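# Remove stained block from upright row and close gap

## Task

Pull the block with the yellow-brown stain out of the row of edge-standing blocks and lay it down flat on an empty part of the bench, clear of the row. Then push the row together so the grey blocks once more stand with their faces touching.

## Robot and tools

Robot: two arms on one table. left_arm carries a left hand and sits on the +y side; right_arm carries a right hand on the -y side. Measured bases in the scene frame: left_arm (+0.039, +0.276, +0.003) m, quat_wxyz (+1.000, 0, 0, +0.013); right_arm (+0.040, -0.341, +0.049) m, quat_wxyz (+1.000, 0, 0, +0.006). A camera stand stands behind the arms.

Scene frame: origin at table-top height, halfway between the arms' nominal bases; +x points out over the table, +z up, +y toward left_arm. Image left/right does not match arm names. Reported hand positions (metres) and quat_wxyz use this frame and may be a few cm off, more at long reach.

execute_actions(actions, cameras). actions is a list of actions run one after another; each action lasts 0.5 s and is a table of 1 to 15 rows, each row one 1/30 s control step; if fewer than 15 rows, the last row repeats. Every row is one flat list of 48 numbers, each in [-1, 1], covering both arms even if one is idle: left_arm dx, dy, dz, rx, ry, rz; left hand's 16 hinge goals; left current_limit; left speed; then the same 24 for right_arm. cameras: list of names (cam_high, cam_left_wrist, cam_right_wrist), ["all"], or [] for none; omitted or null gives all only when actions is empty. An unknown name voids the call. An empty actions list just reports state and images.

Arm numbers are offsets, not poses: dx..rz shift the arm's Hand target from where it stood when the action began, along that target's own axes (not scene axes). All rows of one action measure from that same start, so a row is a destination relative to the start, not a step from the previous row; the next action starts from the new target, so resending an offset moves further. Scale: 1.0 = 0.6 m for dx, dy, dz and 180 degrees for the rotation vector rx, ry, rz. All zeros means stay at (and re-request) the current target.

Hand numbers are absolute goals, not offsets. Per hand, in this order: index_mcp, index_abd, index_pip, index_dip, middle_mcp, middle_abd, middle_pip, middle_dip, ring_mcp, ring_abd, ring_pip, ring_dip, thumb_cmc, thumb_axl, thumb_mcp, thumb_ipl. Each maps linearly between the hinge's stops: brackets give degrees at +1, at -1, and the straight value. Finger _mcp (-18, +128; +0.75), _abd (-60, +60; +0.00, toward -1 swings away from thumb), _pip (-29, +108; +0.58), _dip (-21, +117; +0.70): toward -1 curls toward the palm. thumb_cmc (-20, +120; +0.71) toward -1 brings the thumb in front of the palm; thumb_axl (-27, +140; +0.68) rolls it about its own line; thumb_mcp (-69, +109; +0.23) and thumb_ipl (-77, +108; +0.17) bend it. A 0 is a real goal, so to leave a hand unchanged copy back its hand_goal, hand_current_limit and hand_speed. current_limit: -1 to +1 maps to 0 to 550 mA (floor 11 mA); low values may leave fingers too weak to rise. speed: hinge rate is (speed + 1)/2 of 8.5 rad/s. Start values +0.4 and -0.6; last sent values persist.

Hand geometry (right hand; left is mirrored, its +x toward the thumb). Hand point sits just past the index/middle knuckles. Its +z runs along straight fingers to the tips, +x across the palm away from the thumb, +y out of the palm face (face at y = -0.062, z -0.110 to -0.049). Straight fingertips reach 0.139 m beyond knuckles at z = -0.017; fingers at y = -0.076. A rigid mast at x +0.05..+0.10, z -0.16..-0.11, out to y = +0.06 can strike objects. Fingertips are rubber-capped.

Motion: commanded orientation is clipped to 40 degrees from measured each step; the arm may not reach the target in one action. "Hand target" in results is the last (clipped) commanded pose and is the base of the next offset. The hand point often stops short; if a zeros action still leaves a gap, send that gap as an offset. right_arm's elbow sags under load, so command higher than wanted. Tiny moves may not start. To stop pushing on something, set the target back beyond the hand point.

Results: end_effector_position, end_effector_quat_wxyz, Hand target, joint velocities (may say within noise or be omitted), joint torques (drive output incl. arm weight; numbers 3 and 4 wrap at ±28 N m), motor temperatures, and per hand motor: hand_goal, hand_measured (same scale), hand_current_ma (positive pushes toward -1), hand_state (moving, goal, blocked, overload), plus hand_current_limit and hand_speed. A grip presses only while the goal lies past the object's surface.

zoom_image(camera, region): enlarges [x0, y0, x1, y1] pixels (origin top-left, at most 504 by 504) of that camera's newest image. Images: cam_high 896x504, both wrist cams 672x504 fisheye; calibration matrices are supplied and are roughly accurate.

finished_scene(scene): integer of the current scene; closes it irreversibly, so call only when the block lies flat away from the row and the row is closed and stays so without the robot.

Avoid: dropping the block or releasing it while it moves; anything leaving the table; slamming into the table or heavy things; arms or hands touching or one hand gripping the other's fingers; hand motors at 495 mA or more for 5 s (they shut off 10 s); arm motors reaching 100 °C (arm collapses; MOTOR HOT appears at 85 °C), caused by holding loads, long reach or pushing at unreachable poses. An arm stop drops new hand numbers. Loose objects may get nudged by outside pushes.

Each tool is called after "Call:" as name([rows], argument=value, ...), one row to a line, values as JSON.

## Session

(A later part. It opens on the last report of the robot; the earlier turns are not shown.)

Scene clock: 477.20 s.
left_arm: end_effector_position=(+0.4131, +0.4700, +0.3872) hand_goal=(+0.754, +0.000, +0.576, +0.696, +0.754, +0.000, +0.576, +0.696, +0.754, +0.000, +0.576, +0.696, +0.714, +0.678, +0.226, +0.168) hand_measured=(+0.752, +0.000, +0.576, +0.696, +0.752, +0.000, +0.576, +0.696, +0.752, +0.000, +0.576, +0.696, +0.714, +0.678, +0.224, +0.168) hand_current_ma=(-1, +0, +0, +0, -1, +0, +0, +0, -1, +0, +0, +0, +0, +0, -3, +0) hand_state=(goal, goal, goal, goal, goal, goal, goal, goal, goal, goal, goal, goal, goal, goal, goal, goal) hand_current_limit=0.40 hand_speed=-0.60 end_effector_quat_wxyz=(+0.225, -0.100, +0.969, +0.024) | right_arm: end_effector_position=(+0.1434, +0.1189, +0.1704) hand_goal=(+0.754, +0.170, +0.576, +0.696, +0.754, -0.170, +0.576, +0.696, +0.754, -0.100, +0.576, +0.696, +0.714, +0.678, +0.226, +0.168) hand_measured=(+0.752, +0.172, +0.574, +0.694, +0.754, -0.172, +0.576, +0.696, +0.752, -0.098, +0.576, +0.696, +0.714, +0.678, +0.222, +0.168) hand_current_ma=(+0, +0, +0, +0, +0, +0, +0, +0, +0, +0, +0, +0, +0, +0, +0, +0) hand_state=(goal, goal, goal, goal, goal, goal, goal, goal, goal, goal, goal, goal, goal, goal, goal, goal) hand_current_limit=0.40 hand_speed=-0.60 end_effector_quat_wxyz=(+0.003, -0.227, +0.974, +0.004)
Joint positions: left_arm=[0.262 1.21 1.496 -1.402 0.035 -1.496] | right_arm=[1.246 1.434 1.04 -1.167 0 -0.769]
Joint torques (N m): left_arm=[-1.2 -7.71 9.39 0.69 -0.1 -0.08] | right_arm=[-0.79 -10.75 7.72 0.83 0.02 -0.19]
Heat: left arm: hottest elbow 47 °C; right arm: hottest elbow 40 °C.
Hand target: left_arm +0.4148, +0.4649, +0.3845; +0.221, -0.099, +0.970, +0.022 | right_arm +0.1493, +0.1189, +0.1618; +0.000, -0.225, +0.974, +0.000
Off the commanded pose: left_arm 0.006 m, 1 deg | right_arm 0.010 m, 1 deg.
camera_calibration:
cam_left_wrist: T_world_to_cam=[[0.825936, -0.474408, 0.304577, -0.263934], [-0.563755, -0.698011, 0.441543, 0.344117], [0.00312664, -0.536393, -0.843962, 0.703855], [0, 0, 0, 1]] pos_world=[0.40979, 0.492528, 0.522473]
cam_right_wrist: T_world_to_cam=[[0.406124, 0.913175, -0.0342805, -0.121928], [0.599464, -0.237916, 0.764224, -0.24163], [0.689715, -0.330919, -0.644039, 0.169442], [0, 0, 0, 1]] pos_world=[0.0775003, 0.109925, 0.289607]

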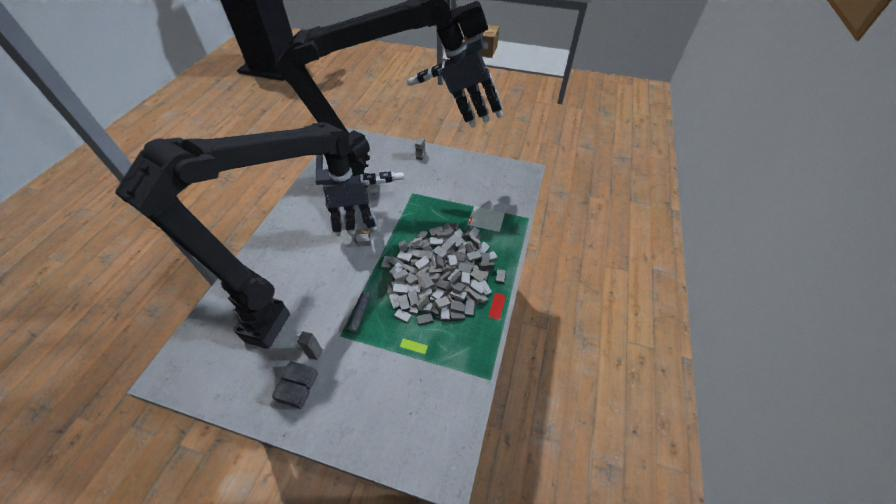

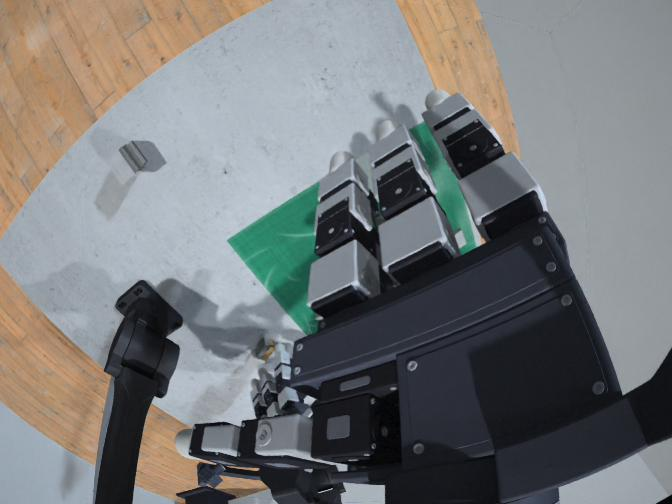

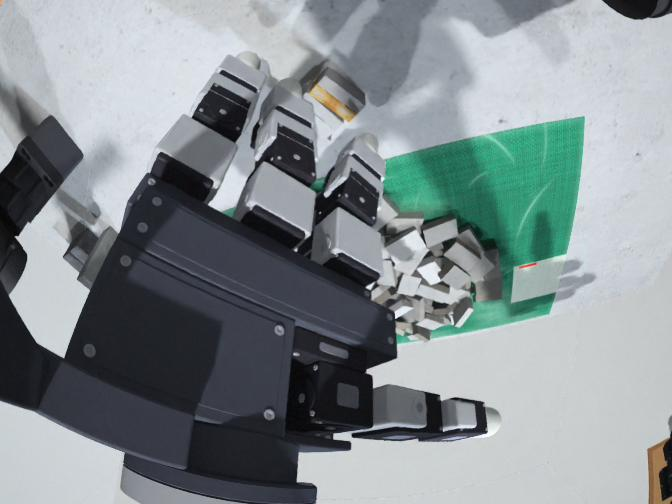

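Call:
execute_actions([
  [[0,0,0,0,0,0,0.754,0,0.576,0.696,0.754,0,0.576,0.696,0.754,0,0.576,0.696,0.714,0.678,0.226,0.168,0.4,-0.6,0,0,0.046,0,0,0,0.742,0.17,0.576,0.696,0.742,-0.17,0.576,0.696,0.754,-0.1,0.576,0.696,0.714,0.678,0.226,0.168,0.4,-0.6]],
], cameras=["cam_right_wrist","cam_left_wrist","cam_high"])

Call:
zoom_image(camera="cam_right_wrist", region=[270, 50, 390, 150])

Call:
zoom_image(camera="cam_left_wrist", region=[225, 320, 305, 400])

Call:
zoom_image(camera="cam_high", region=[340, 215, 385, 255])

Scene clock: 496.17 s.
left_arm: end_effector_position=(+0.4131, +0.4700, +0.3872) hand_goal=(+0.754, +0.000, +0.576, +0.696, +0.754, +0.000, +0.576, +0.696, +0.754, +0.000, +0.576, +0.696, +0.714, +0.678, +0.226, +0.168) hand_measured=(+0.752, +0.000, +0.576, +0.696, +0.752, +0.000, +0.576, +0.696, +0.752, +0.000, +0.576, +0.696, +0.714, +0.678, +0.224, +0.168) hand_current_ma=(-1, +0, +0, +0, -1, +0, +0, +0, -1, +0, +0, +0, +0, +0, -3, +0) hand_state=(goal, goal, goal, goal, goal, goal, goal, goal, goal, goal, goal, goal, goal, goal, goal, goal) hand_current_limit=0.40 hand_speed=-0.60 end_effector_quat_wxyz=(+0.225, -0.100, +0.969, +0.024) | right_arm: end_effector_position=(+0.1440, +0.1207, +0.1458) hand_goal=(+0.742, +0.170, +0.576, +0.696, +0.742, -0.170, +0.576, +0.696, +0.754, -0.100, +0.576, +0.696, +0.714, +0.678, +0.226, +0.168) hand_measured=(+0.742, +0.172, +0.574, +0.694, +0.742, -0.172, +0.576, +0.696, +0.752, -0.098, +0.576, +0.696, +0.714, +0.678, +0.222, +0.168) hand_current_ma=(+0, +0, +0, +0, +0, +0, +0, +0, +0, +0, +0, +0, +0, +0, +0, +0) hand_state=(goal, goal, goal, goal, goal, goal, goal, goal, goal, goal, goal, goal, goal, goal, goal, goal) hand_current_limit=0.40 hand_speed=-0.60 end_effector_quat_wxyz=(+0.004, -0.227, +0.974, +0.007)
Joint positions: left_arm=[0.262 1.21 1.496 -1.402 0.035 -1.496] | right_arm=[1.246 1.463 0.999 -1.089 0 -0.769]
Joint torques (N m): left_arm=[-1.26 -7.94 9.43 0.7 -0.07 -0.06] | right_arm=[-0.62 -10.64 7.34 0.77 0.01 -0.2]
Heat: left arm: hottest elbow 47 °C; right arm: hottest elbow 40 °C.
Hand target: left_arm +0.4148, +0.4649, +0.3845; +0.221, -0.099, +0.970, +0.022 | right_arm +0.1493, +0.1189, +0.1342; +0.000, -0.225, +0.974, +0.000
Off the commanded pose: left_arm 0.006 m, 1 deg | right_arm 0.013 m, 1 deg.
camera_calibration:
cam_left_wrist: T_world_to_cam=[[0.825936, -0.474408, 0.304577, -0.263934], [-0.563755, -0.698011, 0.441543, 0.344117], [0.00312664, -0.536393, -0.843962, 0.703855], [0, 0, 0, 1]] pos_world=[0.40979, 0.492528, 0.522473]
cam_right_wrist: T_world_to_cam=[[0.406113, 0.91341, -0.0274621, -0.125779], [0.597859, -0.242847, 0.763931, -0.221905], [0.691113, -0.326661, -0.644713, 0.153155], [0, 0, 0, 1]] pos_world=[0.0779013, 0.111029, 0.264807]

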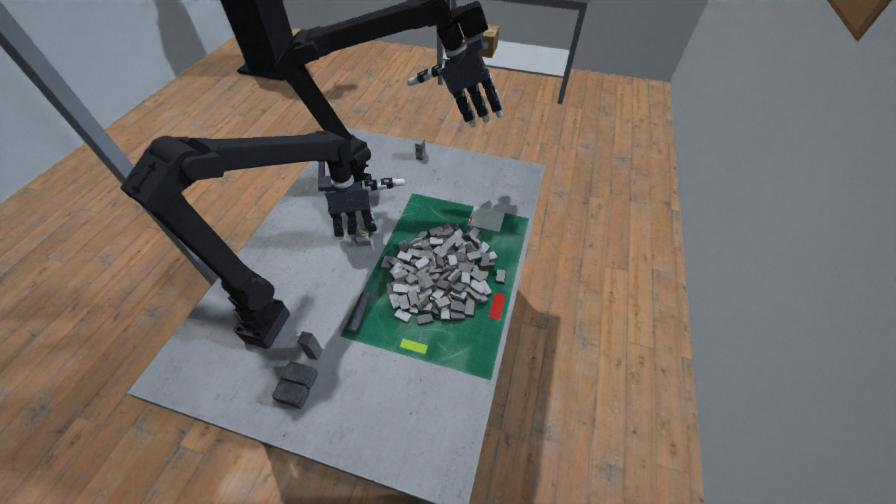

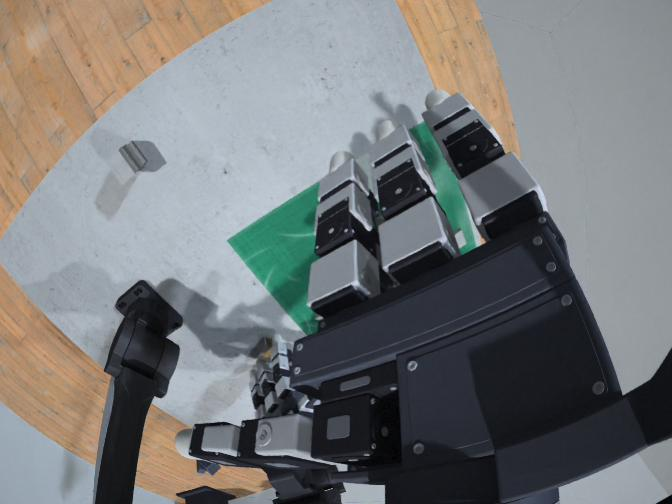

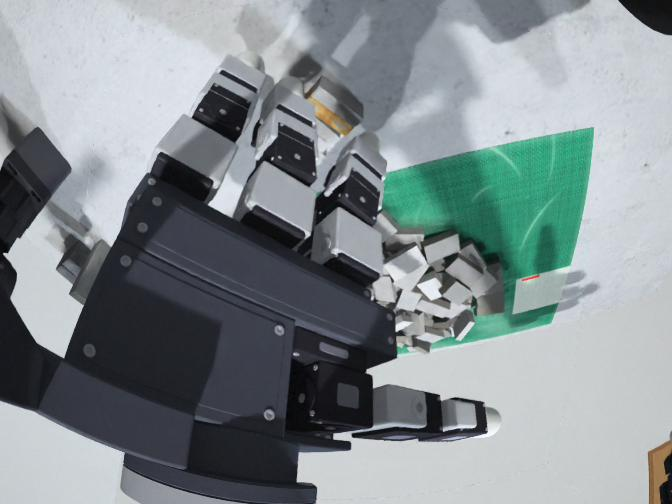

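Scaled by 4.200 from the camera's 672x504 image, which has a finer 960x720 frame.

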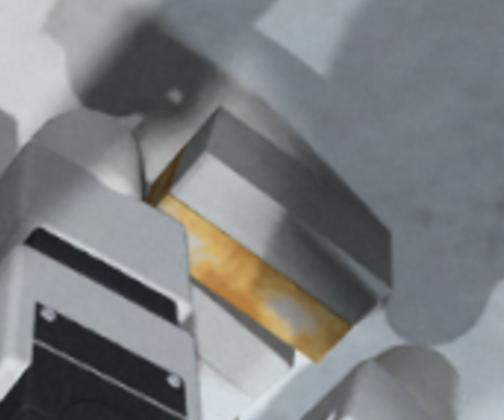

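Scaled by 6.300 from the camera's 672x504 image, which has a finer 960x720 frame.

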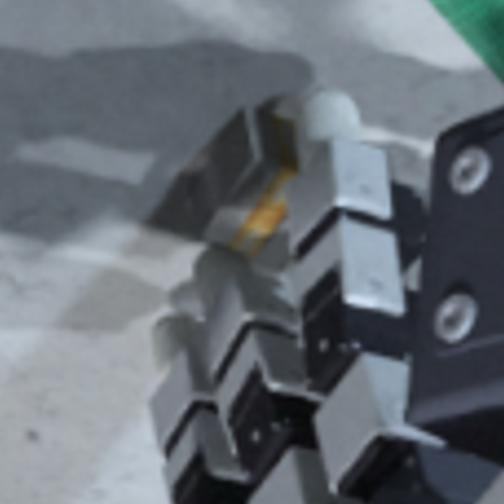

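Scaled by 11.200 from the camera's 896x504 image, which has a finer 1280x720 frame.

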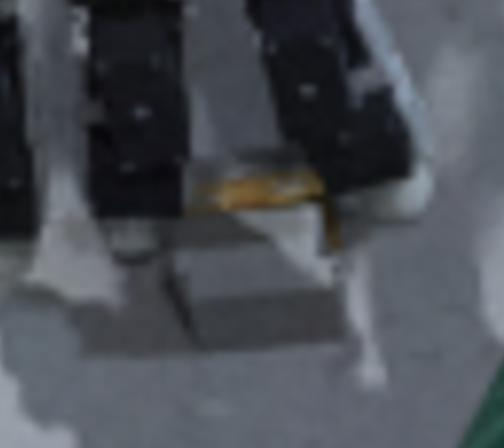

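Call:
execute_actions([
  [[0,0,0,0,0,0,0.754,0,0.576,0.696,0.754,0,0.576,0.696,0.754,0,0.576,0.696,0.714,0.678,0.226,0.168,0.4,-0.6,0,0,0,0,0,0,0.732,0.09,0.576,0.696,0.732,-0.12,0.576,0.696,0.754,-0.1,0.576,0.696,0.714,0.678,0.226,0.168,0.0,-0.92]],
  [[0,0,0,0,0,0,0.754,0,0.576,0.696,0.754,0,0.576,0.696,0.754,0,0.576,0.696,0.714,0.678,0.226,0.168,0.4,-0.6,0,0,0,0,0,0,0.732,0.03,0.576,0.696,0.732,-0.06,0.576,0.696,0.754,-0.1,0.576,0.696,0.714,0.678,0.226,0.168,0.0,-0.92]],
], cameras=["cam_right_wrist","cam_left_wrist","cam_high"])

Call:
zoom_image(camera="cam_right_wrist", region=[270, 50, 390, 150])

Call:
zoom_image(camera="cam_left_wrist", region=[225, 320, 305, 400])

Call:
zoom_image(camera="cam_high", region=[340, 215, 385, 255])

Scene clock: 516.37 s.
left_arm: end_effector_position=(+0.4131, +0.4700, +0.3872) hand_goal=(+0.754, +0.000, +0.576, +0.696, +0.754, +0.000, +0.576, +0.696, +0.754, +0.000, +0.576, +0.696, +0.714, +0.678, +0.226, +0.168) hand_measured=(+0.752, +0.000, +0.576, +0.696, +0.752, +0.000, +0.576, +0.696, +0.752, +0.000, +0.576, +0.696, +0.714, +0.678, +0.224, +0.168) hand_current_ma=(-1, +0, +0, +0, -1, +0, +0, +0, -1, +0, +0, +0, +0, +0, -3, +0) hand_state=(goal, goal, goal, goal, goal, goal, goal, goal, goal, goal, goal, goal, goal, goal, goal, goal) hand_current_limit=0.40 hand_speed=-0.60 end_effector_quat_wxyz=(+0.225, -0.100, +0.969, +0.024) | right_arm: end_effector_position=(+0.1439, +0.1207, +0.1458) hand_goal=(+0.732, +0.030, +0.576, +0.696, +0.732, -0.060, +0.576, +0.696, +0.754, -0.100, +0.576, +0.696, +0.714, +0.678, +0.226, +0.168) hand_measured=(+0.734, +0.074, +0.574, +0.694, +0.732, -0.122, +0.576, +0.696, +0.752, -0.098, +0.576, +0.696, +0.714, +0.678, +0.222, +0.168) hand_current_ma=(+0, +23, +0, +0, +0, -44, +0, +0, +0, +0, +0, +0, +0, +0, +0, +0) hand_state=(goal, blocked, goal, goal, goal, blocked, goal, goal, goal, goal, goal, goal, goal, goal, goal, goal) hand_current_limit=0.00 hand_speed=-0.92 end_effector_quat_wxyz=(+0.004, -0.227, +0.974, +0.007)
Joint positions: left_arm=[0.262 1.21 1.496 -1.402 0.035 -1.496] | right_arm=[1.246 1.463 0.999 -1.089 0 -0.77]
Joint torques (N m): left_arm=[-1.38 -7.65 9.42 0.72 -0.07 -0.11] | right_arm=[-0.67 -10.7 7.28 0.81 0.02 -0.19]
Heat: left arm: hottest elbow 47 °C; right arm: hottest elbow 38 °C.
Hand target: left_arm +0.4148, +0.4649, +0.3845; +0.221, -0.099, +0.970, +0.022 | right_arm +0.1492, +0.1189, +0.1342; +0.000, -0.225, +0.974, +0.000
Off the commanded pose: left_arm 0.006 m, 1 deg | right_arm 0.013 m, 1 deg.
camera_calibration:
cam_left_wrist: T_world_to_cam=[[0.825936, -0.474408, 0.304577, -0.263934], [-0.563755, -0.698011, 0.441543, 0.344117], [0.00312664, -0.536393, -0.843962, 0.703855], [0, 0, 0, 1]] pos_world=[0.40979, 0.492528, 0.522473]
cam_right_wrist: T_world_to_cam=[[0.405788, 0.913553, -0.0275038, -0.125624], [0.598215, -0.242727, 0.76369, -0.221923], [0.690995, -0.32635, -0.644997, 0.153306], [0, 0, 0, 1]] pos_world=[0.077801, 0.110928, 0.264907]

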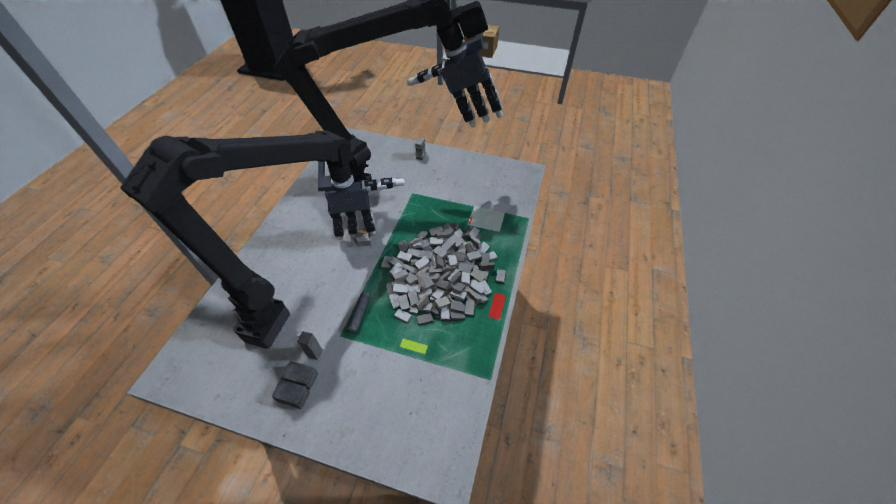

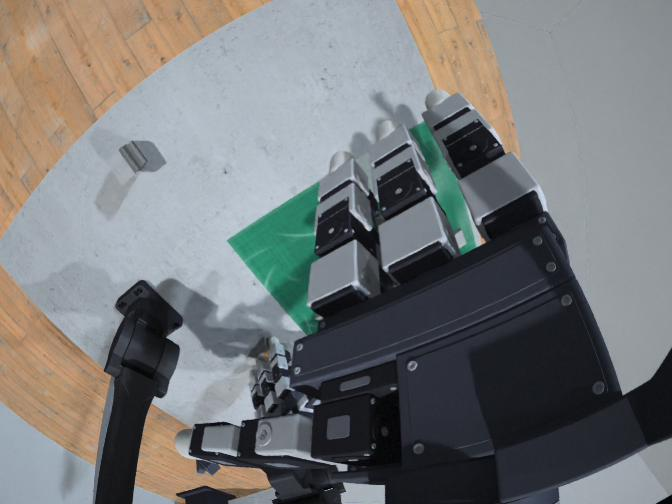

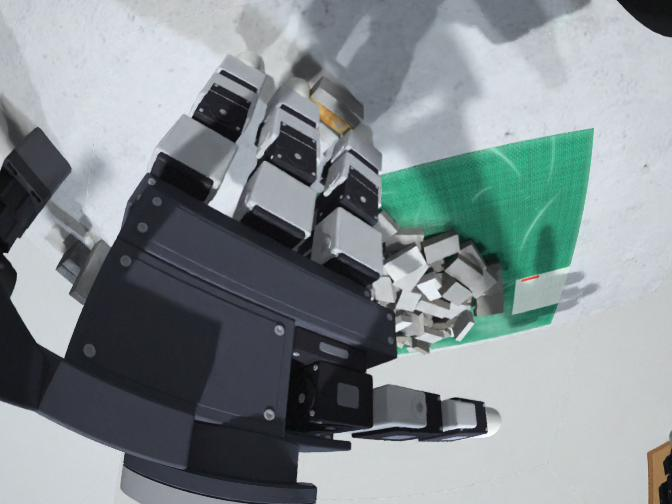

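Scaled by 4.200 from the camera's 672x504 image, which has a finer 960x720 frame.

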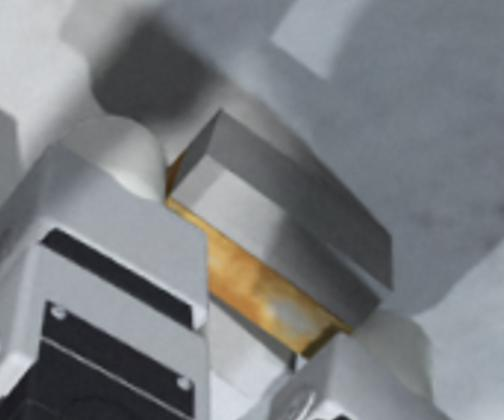

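Scaled by 6.300 from the camera's 672x504 image, which has a finer 960x720 frame.

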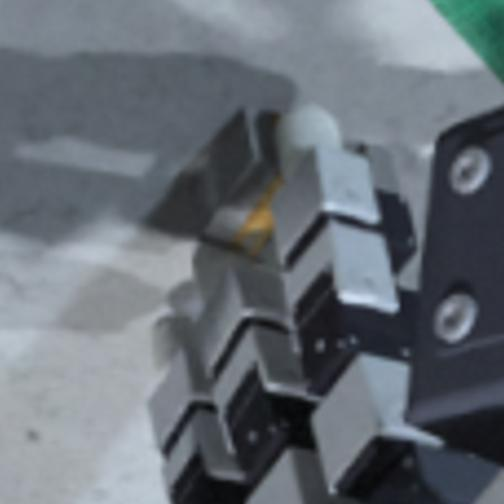

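Scaled by 11.200 from the camera's 896x504 image, which has a finer 1280x720 frame.

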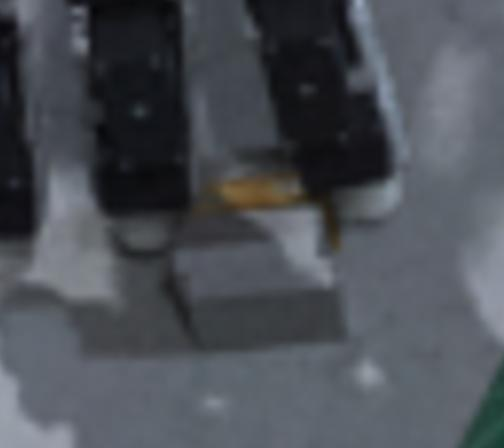

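Call:
execute_actions([
  [[0,0,0,0,0,0,0.754,0,0.576,0.696,0.754,0,0.576,0.696,0.754,0,0.576,0.696,0.714,0.678,0.226,0.168,0.4,-0.6,0,0,0,0,0,0,0.732,-0.03,0.576,0.696,0.732,-0.01,0.576,0.696,0.754,-0.1,0.576,0.696,0.714,0.678,0.226,0.168,0.2,-0.92]],
  [[0,0,0,0,0,0,0.754,0,0.576,0.696,0.754,0,0.576,0.696,0.754,0,0.576,0.696,0.714,0.678,0.226,0.168,0.4,-0.6,-0.0082,0.0083,-0.0263,-0.0081,-0.0079,0,0.732,-0.03,0.576,0.696,0.732,-0.01,0.576,0.696,0.754,-0.1,0.576,0.696,0.714,0.678,0.226,0.168,0.2,-0.92]],
], cameras=["cam_right_wrist"])

Call:
zoom_image(camera="cam_right_wrist", region=[270, 50, 390, 150])

Scene clock: 554.17 s.
left_arm: end_effector_position=(+0.4131, +0.4700, +0.3872) hand_goal=(+0.754, +0.000, +0.576, +0.696, +0.754, +0.000, +0.576, +0.696, +0.754, +0.000, +0.576, +0.696, +0.714, +0.678, +0.226, +0.168) hand_measured=(+0.752, +0.000, +0.576, +0.696, +0.752, +0.000, +0.576, +0.696, +0.752, +0.000, +0.576, +0.696, +0.714, +0.678, +0.224, +0.168) hand_current_ma=(-1, +0, +0, +0, -1, +0, +0, +0, -1, +0, +0, +0, +0, +0, -3, +0) hand_state=(goal, goal, goal, goal, goal, goal, goal, goal, goal, goal, goal, goal, goal, goal, goal, goal) hand_current_limit=0.40 hand_speed=-0.60 end_effector_quat_wxyz=(+0.225, -0.100, +0.969, +0.024) | right_arm: end_effector_position=(+0.1439, +0.1207, +0.1458) hand_goal=(+0.732, -0.030, +0.576, +0.696, +0.732, -0.010, +0.576, +0.696, +0.754, -0.100, +0.576, +0.696, +0.714, +0.678, +0.226, +0.168) hand_measured=(+0.734, +0.068, +0.574, +0.694, +0.732, -0.118, +0.576, +0.696, +0.752, -0.098, +0.576, +0.696, +0.714, +0.678, +0.222, +0.168) hand_current_ma=(+0, +112, +0, +0, +0, -133, +0, +0, +0, +0, +0, +0, +0, +0, +0, +0) hand_state=(goal, blocked, goal, goal, goal, blocked, goal, goal, goal, goal, goal, goal, goal, goal, goal, goal) hand_current_limit=0.20 hand_speed=-0.92 end_effector_quat_wxyz=(+0.004, -0.227, +0.974, +0.007)
Joint positions: left_arm=[0.262 1.21 1.496 -1.402 0.035 -1.496] | right_arm=[1.246 1.463 0.999 -1.089 0 -0.77]
Joint torques (N m): left_arm=[-1.49 -7.71 9.48 0.61 -0.09 -0.09] | right_arm=[-0.73 -12.63 8.57 0.83 0.03 -0.2]
Heat: left arm: hottest elbow 47 °C; right arm: hottest elbow 37 °C.
Hand target: left_arm +0.4148, +0.4649, +0.3845; +0.221, -0.099, +0.970, +0.022 | right_arm +0.1515, +0.1255, +0.1500; +0.009, -0.225, +0.974, +0.015
Off the commanded pose: left_arm 0.006 m, 1 deg | right_arm 0.010 m, 1 deg.
camera_calibration:
cam_right_wrist: T_world_to_cam=[[0.405788, 0.913553, -0.0275038, -0.125624], [0.598215, -0.242727, 0.76369, -0.221923], [0.690995, -0.32635, -0.644997, 0.153306], [0, 0, 0, 1]] pos_world=[0.077801, 0.110928, 0.264907]
Images, in order (width x height): cam_right_wrist 672x504.

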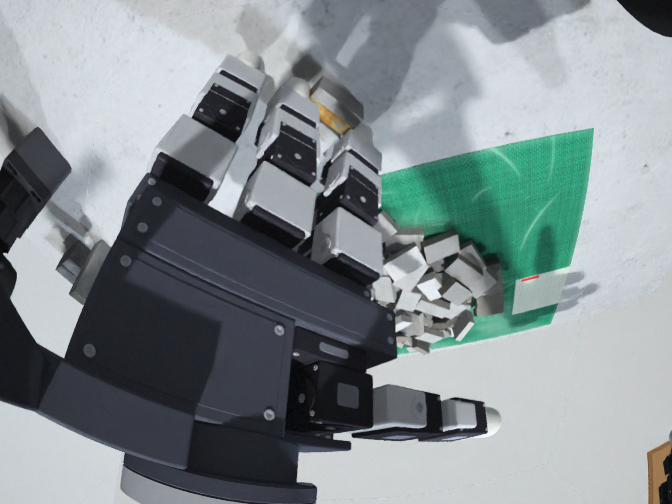

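Scaled by 4.200 from the camera's 672x504 image, which has a finer 960x720 frame.

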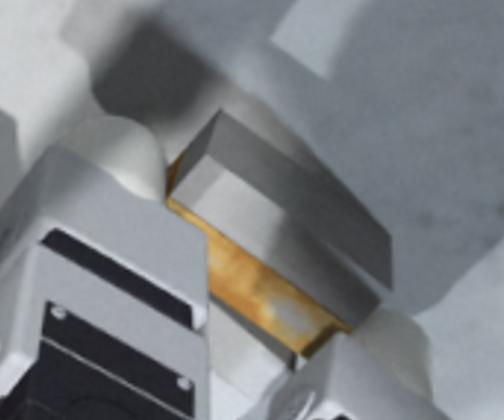

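Call:
execute_actions([
  [[0,0,0,0,0,0,0.754,0,0.576,0.696,0.754,0,0.576,0.696,0.754,0,0.576,0.696,0.714,0.678,0.226,0.168,0.4,-0.6,-0.0128,0.0132,-0.0287,-0.0084,-0.0082,0,0.732,-0.03,0.576,0.696,0.732,-0.01,0.576,0.696,0.754,-0.1,0.576,0.696,0.714,0.678,0.226,0.168,0.2,-0.92]],
], cameras=[])

Scene clock: 561.80 s.
left_arm: end_effector_position=(+0.4131, +0.4700, +0.3872) hand_goal=(+0.754, +0.000, +0.576, +0.696, +0.754, +0.000, +0.576, +0.696, +0.754, +0.000, +0.576, +0.696, +0.714, +0.678, +0.226, +0.168) hand_measured=(+0.752, +0.000, +0.576, +0.696, +0.752, +0.000, +0.576, +0.696, +0.752, +0.000, +0.576, +0.696, +0.714, +0.678, +0.224, +0.168) hand_current_ma=(-1, +0, +0, +0, -1, +0, +0, +0, -1, +0, +0, +0, +0, +0, -3, +0) hand_state=(goal, goal, goal, goal, goal, goal, goal, goal, goal, goal, goal, goal, goal, goal, goal, goal) hand_current_limit=0.40 hand_speed=-0.60 end_effector_quat_wxyz=(+0.225, -0.100, +0.969, +0.024) | right_arm: end_effector_position=(+0.1439, +0.1207, +0.1458) hand_goal=(+0.732, -0.030, +0.576, +0.696, +0.732, -0.010, +0.576, +0.696, +0.754, -0.100, +0.576, +0.696, +0.714, +0.678, +0.226, +0.168) hand_measured=(+0.734, +0.068, +0.574, +0.694, +0.732, -0.118, +0.576, +0.696, +0.752, -0.098, +0.576, +0.696, +0.714, +0.678, +0.222, +0.168) hand_current_ma=(+0, +112, +0, +0, +0, -133, +0, +0, +0, +0, +0, +0, +0, +0, +0, +0) hand_state=(goal, blocked, goal, goal, goal, blocked, goal, goal, goal, goal, goal, goal, goal, goal, goal, goal) hand_current_limit=0.20 hand_speed=-0.92 end_effector_quat_wxyz=(+0.004, -0.227, +0.974, +0.007)
Joint positions: left_arm=[0.262 1.21 1.496 -1.402 0.035 -1.496] | right_arm=[1.246 1.463 0.999 -1.089 0 -0.77]
Joint torques (N m): left_arm=[-1.61 -7.94 9.42 0.64 -0.07 -0.07] | right_arm=[-0.62 -13.8 10.67 0.62 0.03 -0.19]
Heat: left arm: hottest elbow 47 °C; right arm: hottest elbow 37 °C.
Hand target: left_arm +0.4148, +0.4649, +0.3845; +0.221, -0.099, +0.970, +0.022 | right_arm +0.1547, +0.1354, +0.1676; +0.019, -0.225, +0.974, +0.031
Off the commanded pose: left_arm 0.006 m, 1 deg | right_arm 0.028 m, 3 deg.
No camera images: "cameras" was empty.

Call:
execute_actions([
  [[0,0,0,0,0,0,0.754,0,0.576,0.696,0.754,0,0.576,0.696,0.754,0,0.576,0.696,0.714,0.678,0.226,0.168,0.4,-0.6,0.0013,-0.0016,-0.027,0.0027,0.0027,0,0.732,-0.03,0.576,0.696,0.732,-0.01,0.576,0.696,0.754,-0.1,0.576,0.696,0.714,0.678,0.226,0.168,0.2,-0.92]],
], cameras=["cam_right_wrist"])

Call:
zoom_image(camera="cam_right_wrist", region=[270, 50, 390, 150])

Scene clock: 569.57 s.
left_arm: end_effector_position=(+0.4131, +0.4700, +0.3872) hand_goal=(+0.754, +0.000, +0.576, +0.696, +0.754, +0.000, +0.576, +0.696, +0.754, +0.000, +0.576, +0.696, +0.714, +0.678, +0.226, +0.168) hand_measured=(+0.752, +0.000, +0.576, +0.696, +0.752, +0.000, +0.576, +0.696, +0.752, +0.000, +0.576, +0.696, +0.714, +0.678, +0.224, +0.168) hand_current_ma=(-1, +0, +0, +0, -1, +0, +0, +0, -1, +0, +0, +0, +0, +0, -3, +0) hand_state=(goal, goal, goal, goal, goal, goal, goal, goal, goal, goal, goal, goal, goal, goal, goal, goal) hand_current_limit=0.40 hand_speed=-0.60 end_effector_quat_wxyz=(+0.225, -0.100, +0.969, +0.024) | right_arm: end_effector_position=(+0.1433, +0.1188, +0.1579) hand_goal=(+0.732, -0.030, +0.576, +0.696, +0.732, -0.010, +0.576, +0.696, +0.754, -0.100, +0.576, +0.696, +0.714, +0.678, +0.226, +0.168) hand_measured=(+0.732, +0.068, +0.574, +0.694, +0.726, -0.118, +0.574, +0.696, +0.752, -0.098, +0.576, +0.696, +0.714, +0.678, +0.222, +0.168) hand_current_ma=(+0, +112, +0, +0, +0, -133, +0, +0, +0, +0, +0, +0, +0, +0, +0, +0) hand_state=(goal, blocked, goal, goal, goal, blocked, goal, goal, goal, goal, goal, goal, goal, goal, goal, goal) hand_current_limit=0.20 hand_speed=-0.92 end_effector_quat_wxyz=(+0.002, -0.227, +0.974, +0.004)
Joint positions: left_arm=[0.262 1.21 1.496 -1.402 0.035 -1.496] | right_arm=[1.246 1.447 1.019 -1.132 0 -0.77]
Joint torques (N m): left_arm=[-1.49 -8.06 9.47 0.55 -0.08 -0.08] | right_arm=[-0.79 -13.98 11.77 0.08 0.03 -0.21]
Heat: left arm: hottest elbow 47 °C; right arm: hottest elbow 38 °C.
Hand target: left_arm +0.4148, +0.4649, +0.3845; +0.221, -0.099, +0.970, +0.022 | right_arm +0.1540, +0.1332, +0.1837; +0.016, -0.225, +0.974, +0.026
Off the commanded pose: left_arm 0.006 m, 1 deg | right_arm 0.031 m, 3 deg.
camera_calibration:
cam_right_wrist: T_world_to_cam=[[0.405709, 0.913341, -0.0347758, -0.12211], [0.599942, -0.237406, 0.764008, -0.232211], [0.689543, -0.330828, -0.644269, 0.16149], [0, 0, 0, 1]] pos_world=[0.0774999, 0.109825, 0.277207]
Images, in order (width x height): cam_right_wrist 672x504.

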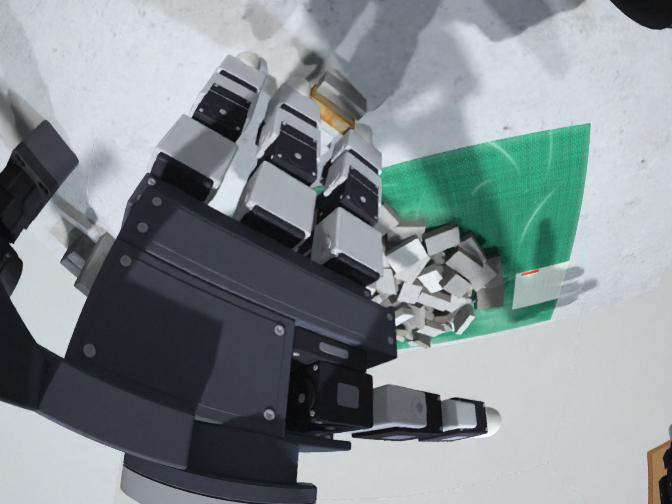

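Scaled by 4.200 from the camera's 672x504 image, which has a finer 960x720 frame.

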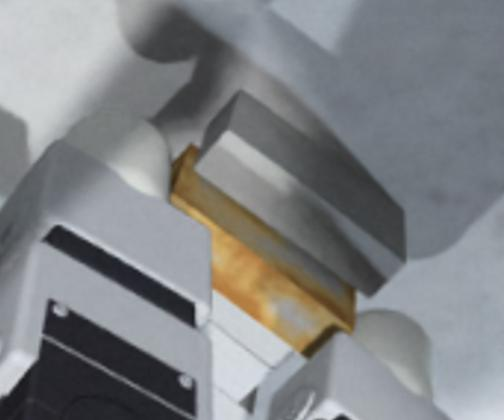

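Call:
execute_actions([
  [[0,0,0,0,0,0,0.754,0,0.576,0.696,0.754,0,0.576,0.696,0.754,0,0.576,0.696,0.714,0.678,0.226,0.168,0.4,-0.6,-0.0025,0.0033,-0.0415,0,0,0,0.732,-0.03,0.576,0.696,0.732,-0.01,0.576,0.696,0.754,-0.1,0.576,0.696,0.714,0.678,0.226,0.168,0.2,-0.92]],
  [[0,0,0,0,0,0,0.754,0,0.576,0.696,0.754,0,0.576,0.696,0.754,0,0.576,0.696,0.714,0.678,0.226,0.168,0.4,-0.6,-0.0025,0.0033,-0.0415,0,0,0,0.732,-0.03,0.576,0.696,0.732,-0.01,0.576,0.696,0.754,-0.1,0.576,0.696,0.714,0.678,0.226,0.168,0.2,-0.92]],
], cameras=["cam_right_wrist","cam_high"])

Call:
zoom_image(camera="cam_right_wrist", region=[270, 30, 410, 150])

Call:
zoom_image(camera="cam_high", region=[335, 200, 390, 255])

Scene clock: 579.10 s.
left_arm: end_effector_position=(+0.4131, +0.4700, +0.3872) hand_goal=(+0.754, +0.000, +0.576, +0.696, +0.754, +0.000, +0.576, +0.696, +0.754, +0.000, +0.576, +0.696, +0.714, +0.678, +0.226, +0.168) hand_measured=(+0.752, +0.000, +0.576, +0.696, +0.752, +0.000, +0.576, +0.696, +0.752, +0.000, +0.576, +0.696, +0.714, +0.678, +0.224, +0.168) hand_current_ma=(-1, +0, +0, +0, -1, +0, +0, +0, -1, +0, +0, +0, +0, +0, -3, +0) hand_state=(goal, goal, goal, goal, goal, goal, goal, goal, goal, goal, goal, goal, goal, goal, goal, goal) hand_current_limit=0.40 hand_speed=-0.60 end_effector_quat_wxyz=(+0.225, -0.100, +0.969, +0.024) | right_arm: end_effector_position=(+0.1447, +0.1232, +0.2080) hand_goal=(+0.732, -0.030, +0.576, +0.696, +0.732, -0.010, +0.576, +0.696, +0.754, -0.100, +0.576, +0.696, +0.714, +0.678, +0.226, +0.168) hand_measured=(+0.732, +0.068, +0.574, +0.694, +0.728, -0.118, +0.574, +0.696, +0.752, -0.098, +0.576, +0.696, +0.714, +0.678, +0.222, +0.168) hand_current_ma=(+0, +112, +0, +0, +0, -133, +0, +0, +0, +0, +0, +0, +0, +0, +0, +0) hand_state=(goal, blocked, goal, goal, goal, blocked, goal, goal, goal, goal, goal, goal, goal, goal, goal, goal) hand_current_limit=0.20 hand_speed=-0.92 end_effector_quat_wxyz=(+0.003, -0.227, +0.974, +0.005)
Joint positions: left_arm=[0.262 1.21 1.496 -1.402 0.035 -1.496] | right_arm=[1.246 1.41 1.119 -1.268 0 -0.77]
Joint torques (N m): left_arm=[-1.55 -8.06 9.51 0.55 -0.08 -0.06] | right_arm=[-0.73 -13.45 12.27 -0.02 0.03 -0.17]
Heat: left arm: hottest elbow 47 °C; right arm: hottest elbow 39 °C.
Hand target: left_arm +0.4148, +0.4649, +0.3845; +0.221, -0.099, +0.970, +0.022 | right_arm +0.1541, +0.1353, +0.2337; +0.016, -0.225, +0.974, +0.026
Off the commanded pose: left_arm 0.006 m, 1 deg | right_arm 0.030 m, 3 deg.
camera_calibration:
cam_right_wrist: T_world_to_cam=[[0.405744, 0.913409, -0.0324783, -0.125498], [0.599402, -0.239097, 0.763904, -0.269925], [0.689992, -0.329417, -0.644512, 0.19408], [0, 0, 0, 1]] pos_world=[0.0788003, 0.114026, 0.327207]
Images, in order (width x height): cam_high 896x504, cam_right_wrist 672x504.

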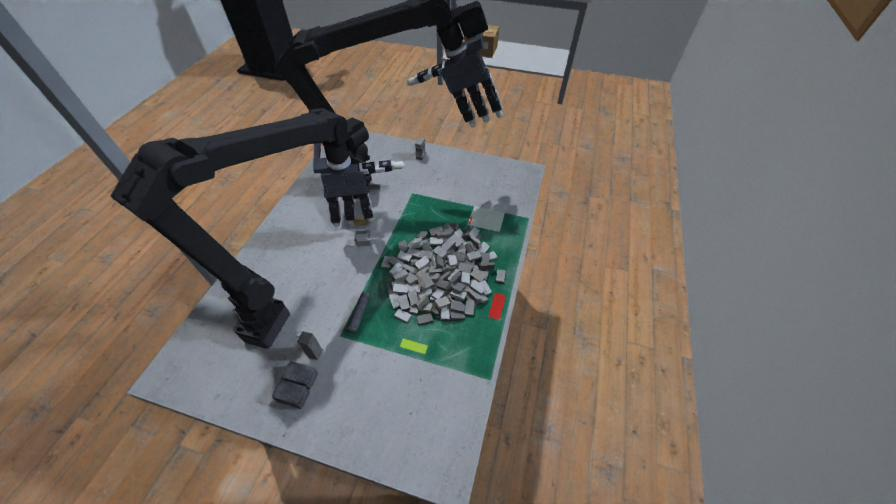

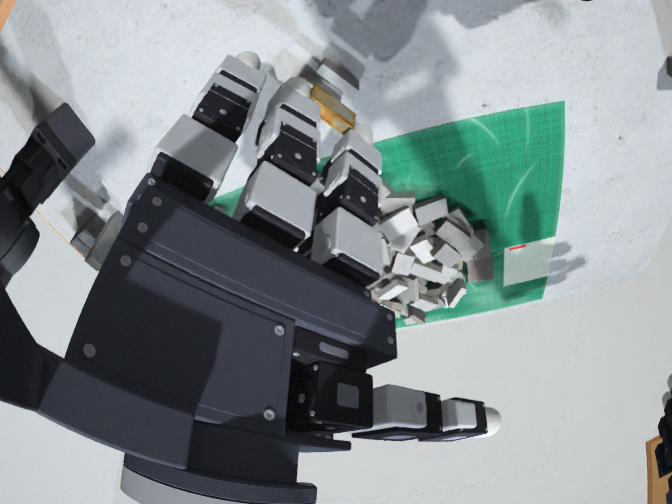

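Scaled by 3.600 from the camera's 672x504 image, which has a finer 960x720 frame.

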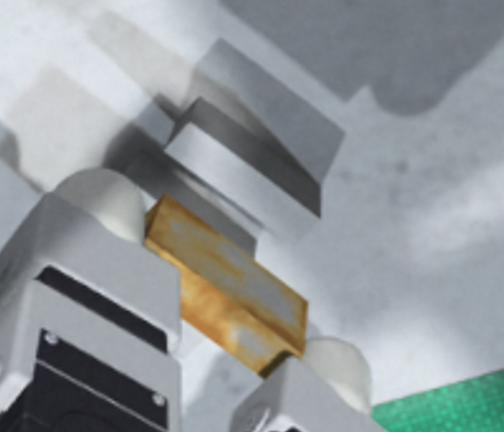

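Scaled by 9.164 from the camera's 896x504 image, which has a finer 1280x720 frame.

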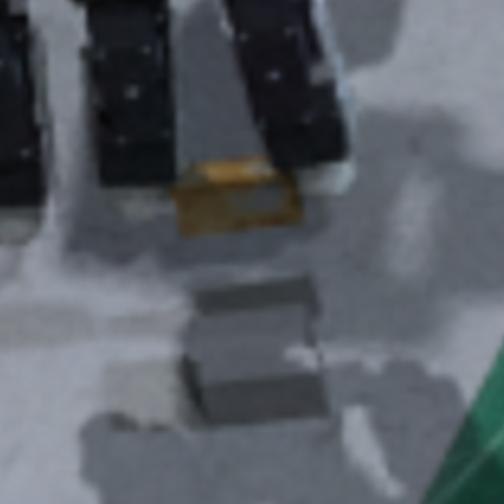

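Call:
execute_actions([
  [[0,0,0,0,0,0,0.754,0,0.576,0.696,0.754,0,0.576,0.696,0.754,0,0.576,0.696,0.714,0.678,0.226,0.168,0.4,-0.6,-0.063,-0.006,0.003,0,0,0,0.732,-0.03,0.576,0.696,0.732,-0.01,0.576,0.696,0.754,-0.1,0.576,0.696,0.714,0.678,0.226,0.168,0.2,-0.92]],
  [[0,0,0,0,0,0,0.754,0,0.576,0.696,0.754,0,0.576,0.696,0.754,0,0.576,0.696,0.714,0.678,0.226,0.168,0.4,-0.6,-0.063,-0.006,0.003,0,0,0,0.732,-0.03,0.576,0.696,0.732,-0.01,0.576,0.696,0.754,-0.1,0.576,0.696,0.714,0.678,0.226,0.168,0.2,-0.92]],
  [[0,0,0,0,0,0,0.754,0,0.576,0.696,0.754,0,0.576,0.696,0.754,0,0.576,0.696,0.714,0.678,0.226,0.168,0.4,-0.6,0,0,0,0,0,0,0.5,-0.03,0.576,0.696,0.5,-0.01,0.576,0.696,0.5,-0.1,0.576,0.696,0.714,0.678,0.226,0.168,0.2,-0.92]],
  [[0,0,0,0,0,0,0.754,0,0.576,0.696,0.754,0,0.576,0.696,0.754,0,0.576,0.696,0.714,0.678,0.226,0.168,0.4,-0.6,0,0,0,0,0,0,0.5,-0.03,0.576,0.696,0.5,-0.01,0.576,0.696,0.5,-0.1,0.576,0.696,0.714,0.678,0.226,0.168,0.2,-0.92]],
], cameras=["cam_right_wrist","cam_high"])

Call:
zoom_image(camera="cam_high", region=[335, 180, 415, 260])

Scene clock: 619.10 s.
left_arm: end_effector_position=(+0.4131, +0.4700, +0.3872) hand_goal=(+0.754, +0.000, +0.576, +0.696, +0.754, +0.000, +0.576, +0.696, +0.754, +0.000, +0.576, +0.696, +0.714, +0.678, +0.226, +0.168) hand_measured=(+0.752, +0.000, +0.576, +0.696, +0.752, +0.000, +0.576, +0.696, +0.752, +0.000, +0.576, +0.696, +0.714, +0.678, +0.224, +0.168) hand_current_ma=(-1, +0, +0, +0, -1, +0, +0, +0, -1, +0, +0, +0, +0, +0, -3, +0) hand_state=(goal, goal, goal, goal, goal, goal, goal, goal, goal, goal, goal, goal, goal, goal, goal, goal) hand_current_limit=0.40 hand_speed=-0.60 end_effector_quat_wxyz=(+0.225, -0.100, +0.969, +0.024) | right_arm: end_effector_position=(+0.2174, +0.1479, +0.2222) hand_goal=(+0.500, -0.030, +0.576, +0.696, +0.500, -0.010, +0.576, +0.696, +0.500, -0.100, +0.576, +0.696, +0.714, +0.678, +0.226, +0.168) hand_measured=(+0.510, +0.068, +0.576, +0.694, +0.510, -0.118, +0.576, +0.696, +0.506, -0.098, +0.576, +0.696, +0.714, +0.678, +0.222, +0.168) hand_current_ma=(+2, +112, +0, +0, +2, -133, +0, +0, +1, +0, +0, +0, +0, +0, +0, +0) hand_state=(goal, blocked, goal, goal, goal, blocked, goal, goal, goal, goal, goal, goal, goal, goal, goal, goal) hand_current_limit=0.20 hand_speed=-0.92 end_effector_quat_wxyz=(+0.011, -0.222, +0.975, +0.018)
Joint positions: left_arm=[0.262 1.21 1.496 -1.402 0.035 -1.496] | right_arm=[1.108 1.509 1.257 -1.276 -0.006 -0.898]
Joint torques (N m): left_arm=[-1.2 -8.06 9.43 0.62 -0.1 -0.07] | right_arm=[0.26 -12.63 12.78 0.1 -0.18 -0.18]
Motor temperatures (°C): left_arm=[25 28 47 23 21 24] | right_arm=[31 36 44 24 22 25]
Heat: left arm: hottest elbow 47 °C; right arm: hottest elbow 44 °C.
Hand target: left_arm +0.4148, +0.4649, +0.3845; +0.221, -0.099, +0.970, +0.022 | right_arm +0.2251, +0.1621, +0.2331; +0.016, -0.225, +0.974, +0.026
Off the commanded pose: left_arm 0.006 m, 1 deg | right_arm 0.019 m, 1 deg.
camera_calibration:
cam_right_wrist: T_world_to_cam=[[0.415186, 0.909735, -0.00168034, -0.185509], [0.589334, -0.267553, 0.7623, -0.311702], [0.693041, -0.317487, -0.647222, 0.159312], [0, 0, 0, 1]] pos_world=[0.150308, 0.135947, 0.340408]
Images, in order (width x height): cam_high 896x504, cam_right_wrist 672x504.

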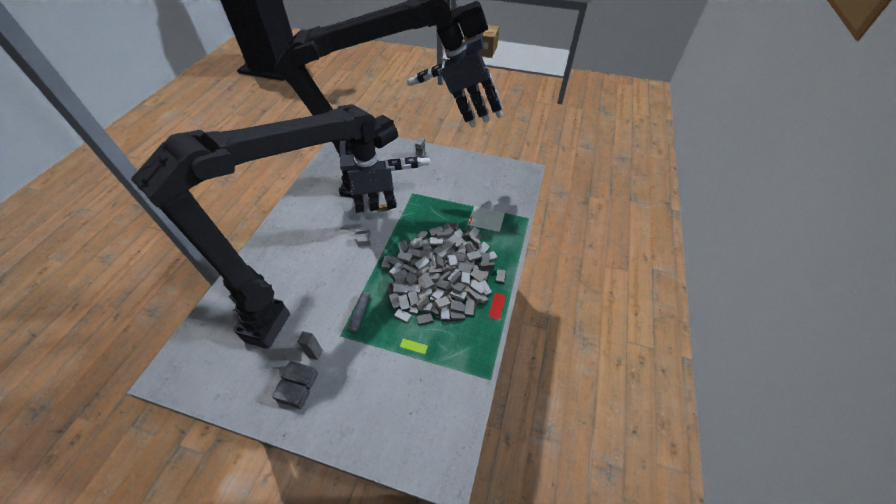

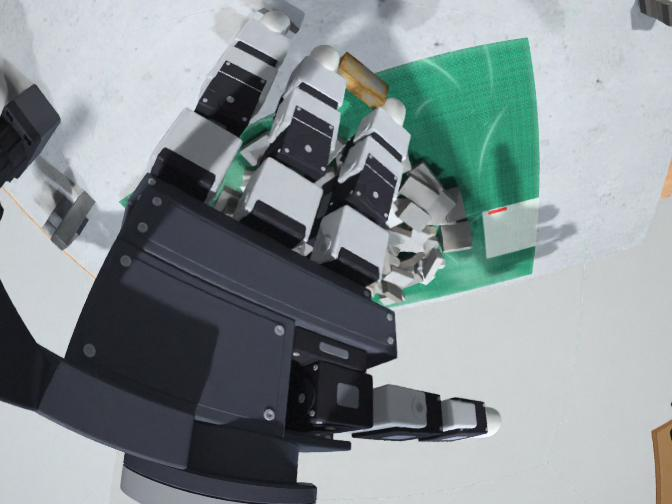

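Scaled by 6.300 from the camera's 896x504 image, which has a finer 1280x720 frame.

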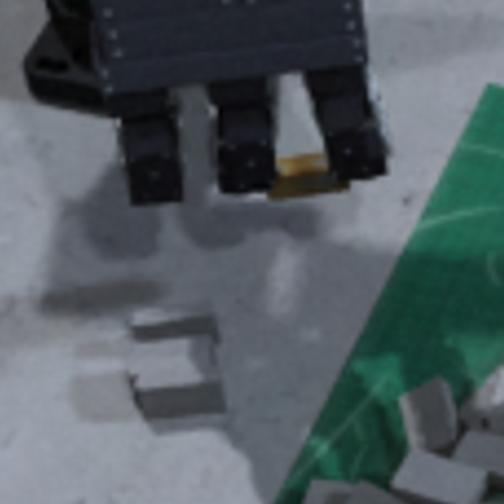

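Call:
execute_actions([
  [[0,0,0,0,0,0,0.754,0,0.576,0.696,0.754,0,0.576,0.696,0.754,0,0.576,0.696,0.714,0.678,0.226,0.168,0.4,-0.6,0,0,0.08,0,0,0,-0.27,-0.03,0.576,0.696,-0.27,-0.01,0.576,0.696,-0.27,-0.1,0.576,0.696,0.714,0.678,0.226,0.168,0.2,-0.88]],
  [[0,0,0,0,0,0,0.754,0,0.576,0.696,0.754,0,0.576,0.696,0.754,0,0.576,0.696,0.714,0.678,0.226,0.168,0.4,-0.6,0,0,0.08,0,0,0,-0.27,-0.03,0.576,0.696,-0.27,-0.01,0.576,0.696,-0.27,-0.1,0.576,0.696,0.714,0.678,0.226,0.168,0.2,-0.88]],
  [[0,0,0,0,0,0,0.754,0,0.576,0.696,0.754,0,0.576,0.696,0.754,0,0.576,0.696,0.714,0.678,0.226,0.168,0.4,-0.6,0,0,0.06,0,0,0,-0.27,-0.03,0.576,0.696,-0.27,-0.01,0.576,0.696,-0.27,-0.1,0.576,0.696,0.714,0.678,0.226,0.168,0.2,-0.88]],
  [[0,0,0,0,0,0,0.754,0,0.576,0.696,0.754,0,0.576,0.696,0.754,0,0.576,0.696,0.714,0.678,0.226,0.168,0.4,-0.6,0,0,0.0,0,0,0,-0.27,-0.03,0.576,0.696,-0.27,-0.01,0.576,0.696,-0.27,-0.1,0.576,0.696,0.714,0.678,0.226,0.168,0.2,-0.88]],
], cameras=["cam_right_wrist","cam_high","cam_left_wrist"])

Call:
zoom_image(camera="cam_high", region=[335, 180, 415, 260])

Call:
zoom_image(camera="cam_left_wrist", region=[200, 280, 320, 400])

Scene clock: 630.67 s.
left_arm: end_effector_position=(+0.4131, +0.4700, +0.3872) hand_goal=(+0.754, +0.000, +0.576, +0.696, +0.754, +0.000, +0.576, +0.696, +0.754, +0.000, +0.576, +0.696, +0.714, +0.678, +0.226, +0.168) hand_measured=(+0.752, +0.000, +0.576, +0.696, +0.752, +0.000, +0.576, +0.696, +0.752, +0.000, +0.576, +0.696, +0.714, +0.678, +0.224, +0.168) hand_current_ma=(-1, +0, +0, +0, -1, +0, +0, +0, -1, +0, +0, +0, +0, +0, -3, +0) hand_state=(goal, goal, goal, goal, goal, goal, goal, goal, goal, goal, goal, goal, goal, goal, goal, goal) hand_current_limit=0.40 hand_speed=-0.60 end_effector_quat_wxyz=(+0.225, -0.100, +0.969, +0.024) | right_arm: end_effector_position=(+0.2270, +0.1678, +0.1091) hand_goal=(-0.270, -0.030, +0.576, +0.696, -0.270, -0.010, +0.576, +0.696, -0.270, -0.100, +0.576, +0.696, +0.714, +0.678, +0.226, +0.168) hand_measured=(-0.236, +0.068, +0.582, +0.696, -0.232, -0.118, +0.582, +0.696, -0.248, -0.098, +0.576, +0.696, +0.714, +0.678, +0.222, +0.168) hand_current_ma=(+20, +112, +0, +0, +25, -133, +1, +0, +8, +0, +0, +0, +0, +0, +0, +0) hand_state=(blocked, blocked, goal, goal, blocked, blocked, goal, goal, blocked, goal, goal, goal, goal, goal, goal, goal) hand_current_limit=0.20 hand_speed=-0.88 end_effector_quat_wxyz=(+0.018, -0.222, +0.974, +0.027)
Joint positions: left_arm=[0.262 1.21 1.496 -1.402 0.035 -1.496] | right_arm=[1.108 1.669 1.123 -0.961 -0.006 -0.899]
Joint torques (N m): left_arm=[-1.61 -8 9.46 0.53 -0.09 -0.07] | right_arm=[0.15 -14.74 7.71 1.13 -0.33 -0.16]
Heat: left arm: hottest elbow 47 °C; right arm: hottest elbow 45 °C.
Hand target: left_arm +0.4148, +0.4649, +0.3845; +0.221, -0.099, +0.970, +0.022 | right_arm +0.2276, +0.1697, +0.1013; +0.016, -0.225, +0.974, +0.026
Off the commanded pose: left_arm 0.006 m, 1 deg | right_arm 0.008 m, 0 deg.
camera_calibration:
cam_left_wrist: T_world_to_cam=[[0.825936, -0.474408, 0.304577, -0.263934], [-0.563755, -0.698011, 0.441543, 0.344117], [0.00312664, -0.536393, -0.843962, 0.703855], [0, 0, 0, 1]] pos_world=[0.40979, 0.492528, 0.522473]
cam_right_wrist: T_world_to_cam=[[0.414416, 0.909876, 0.0196322, -0.209845], [0.582398, -0.281714, 0.762529, -0.221921], [0.699337, -0.30457, -0.646656, 0.0822173], [0, 0, 0, 1]] pos_world=[0.158712, 0.153456, 0.226508]

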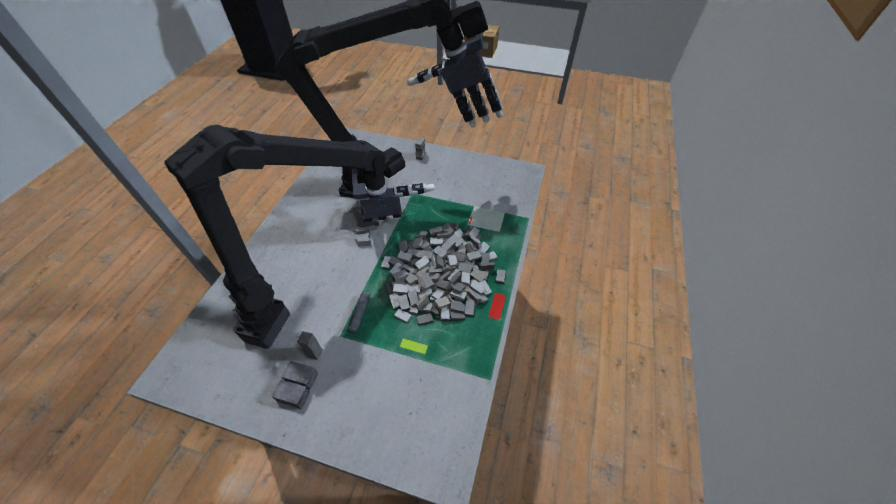

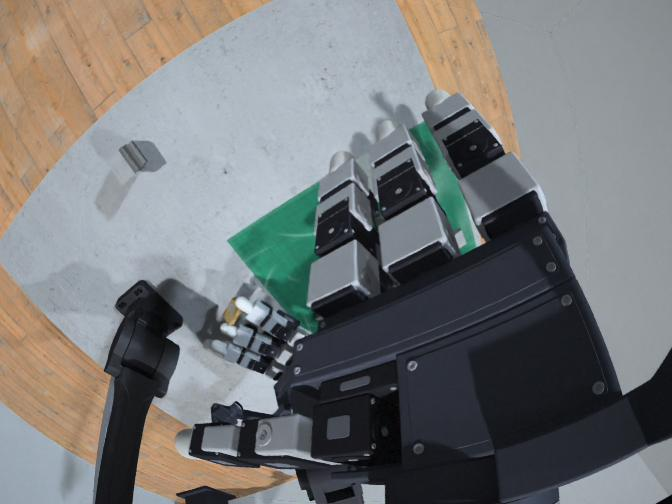

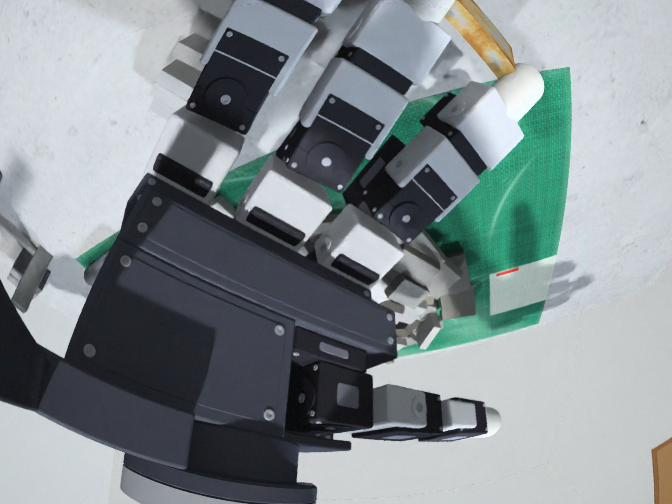

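Scaled by 6.300 from the camera's 896x504 image, which has a finer 1280x720 frame.

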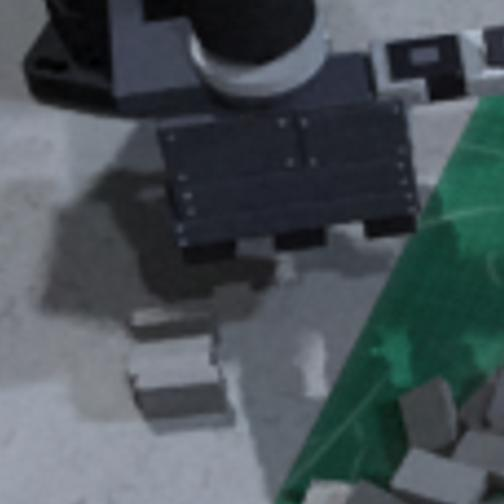

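Scaled by 4.200 from the camera's 672x504 image, which has a finer 960x720 frame.

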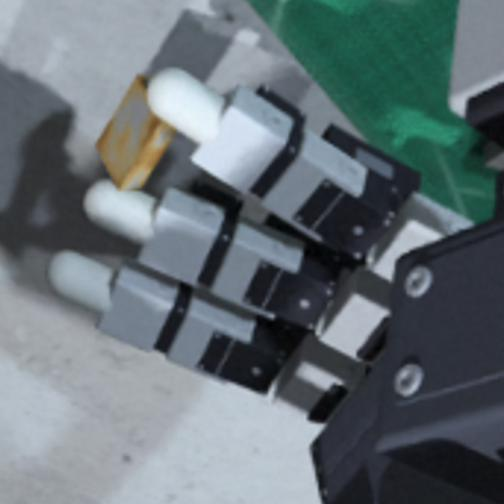

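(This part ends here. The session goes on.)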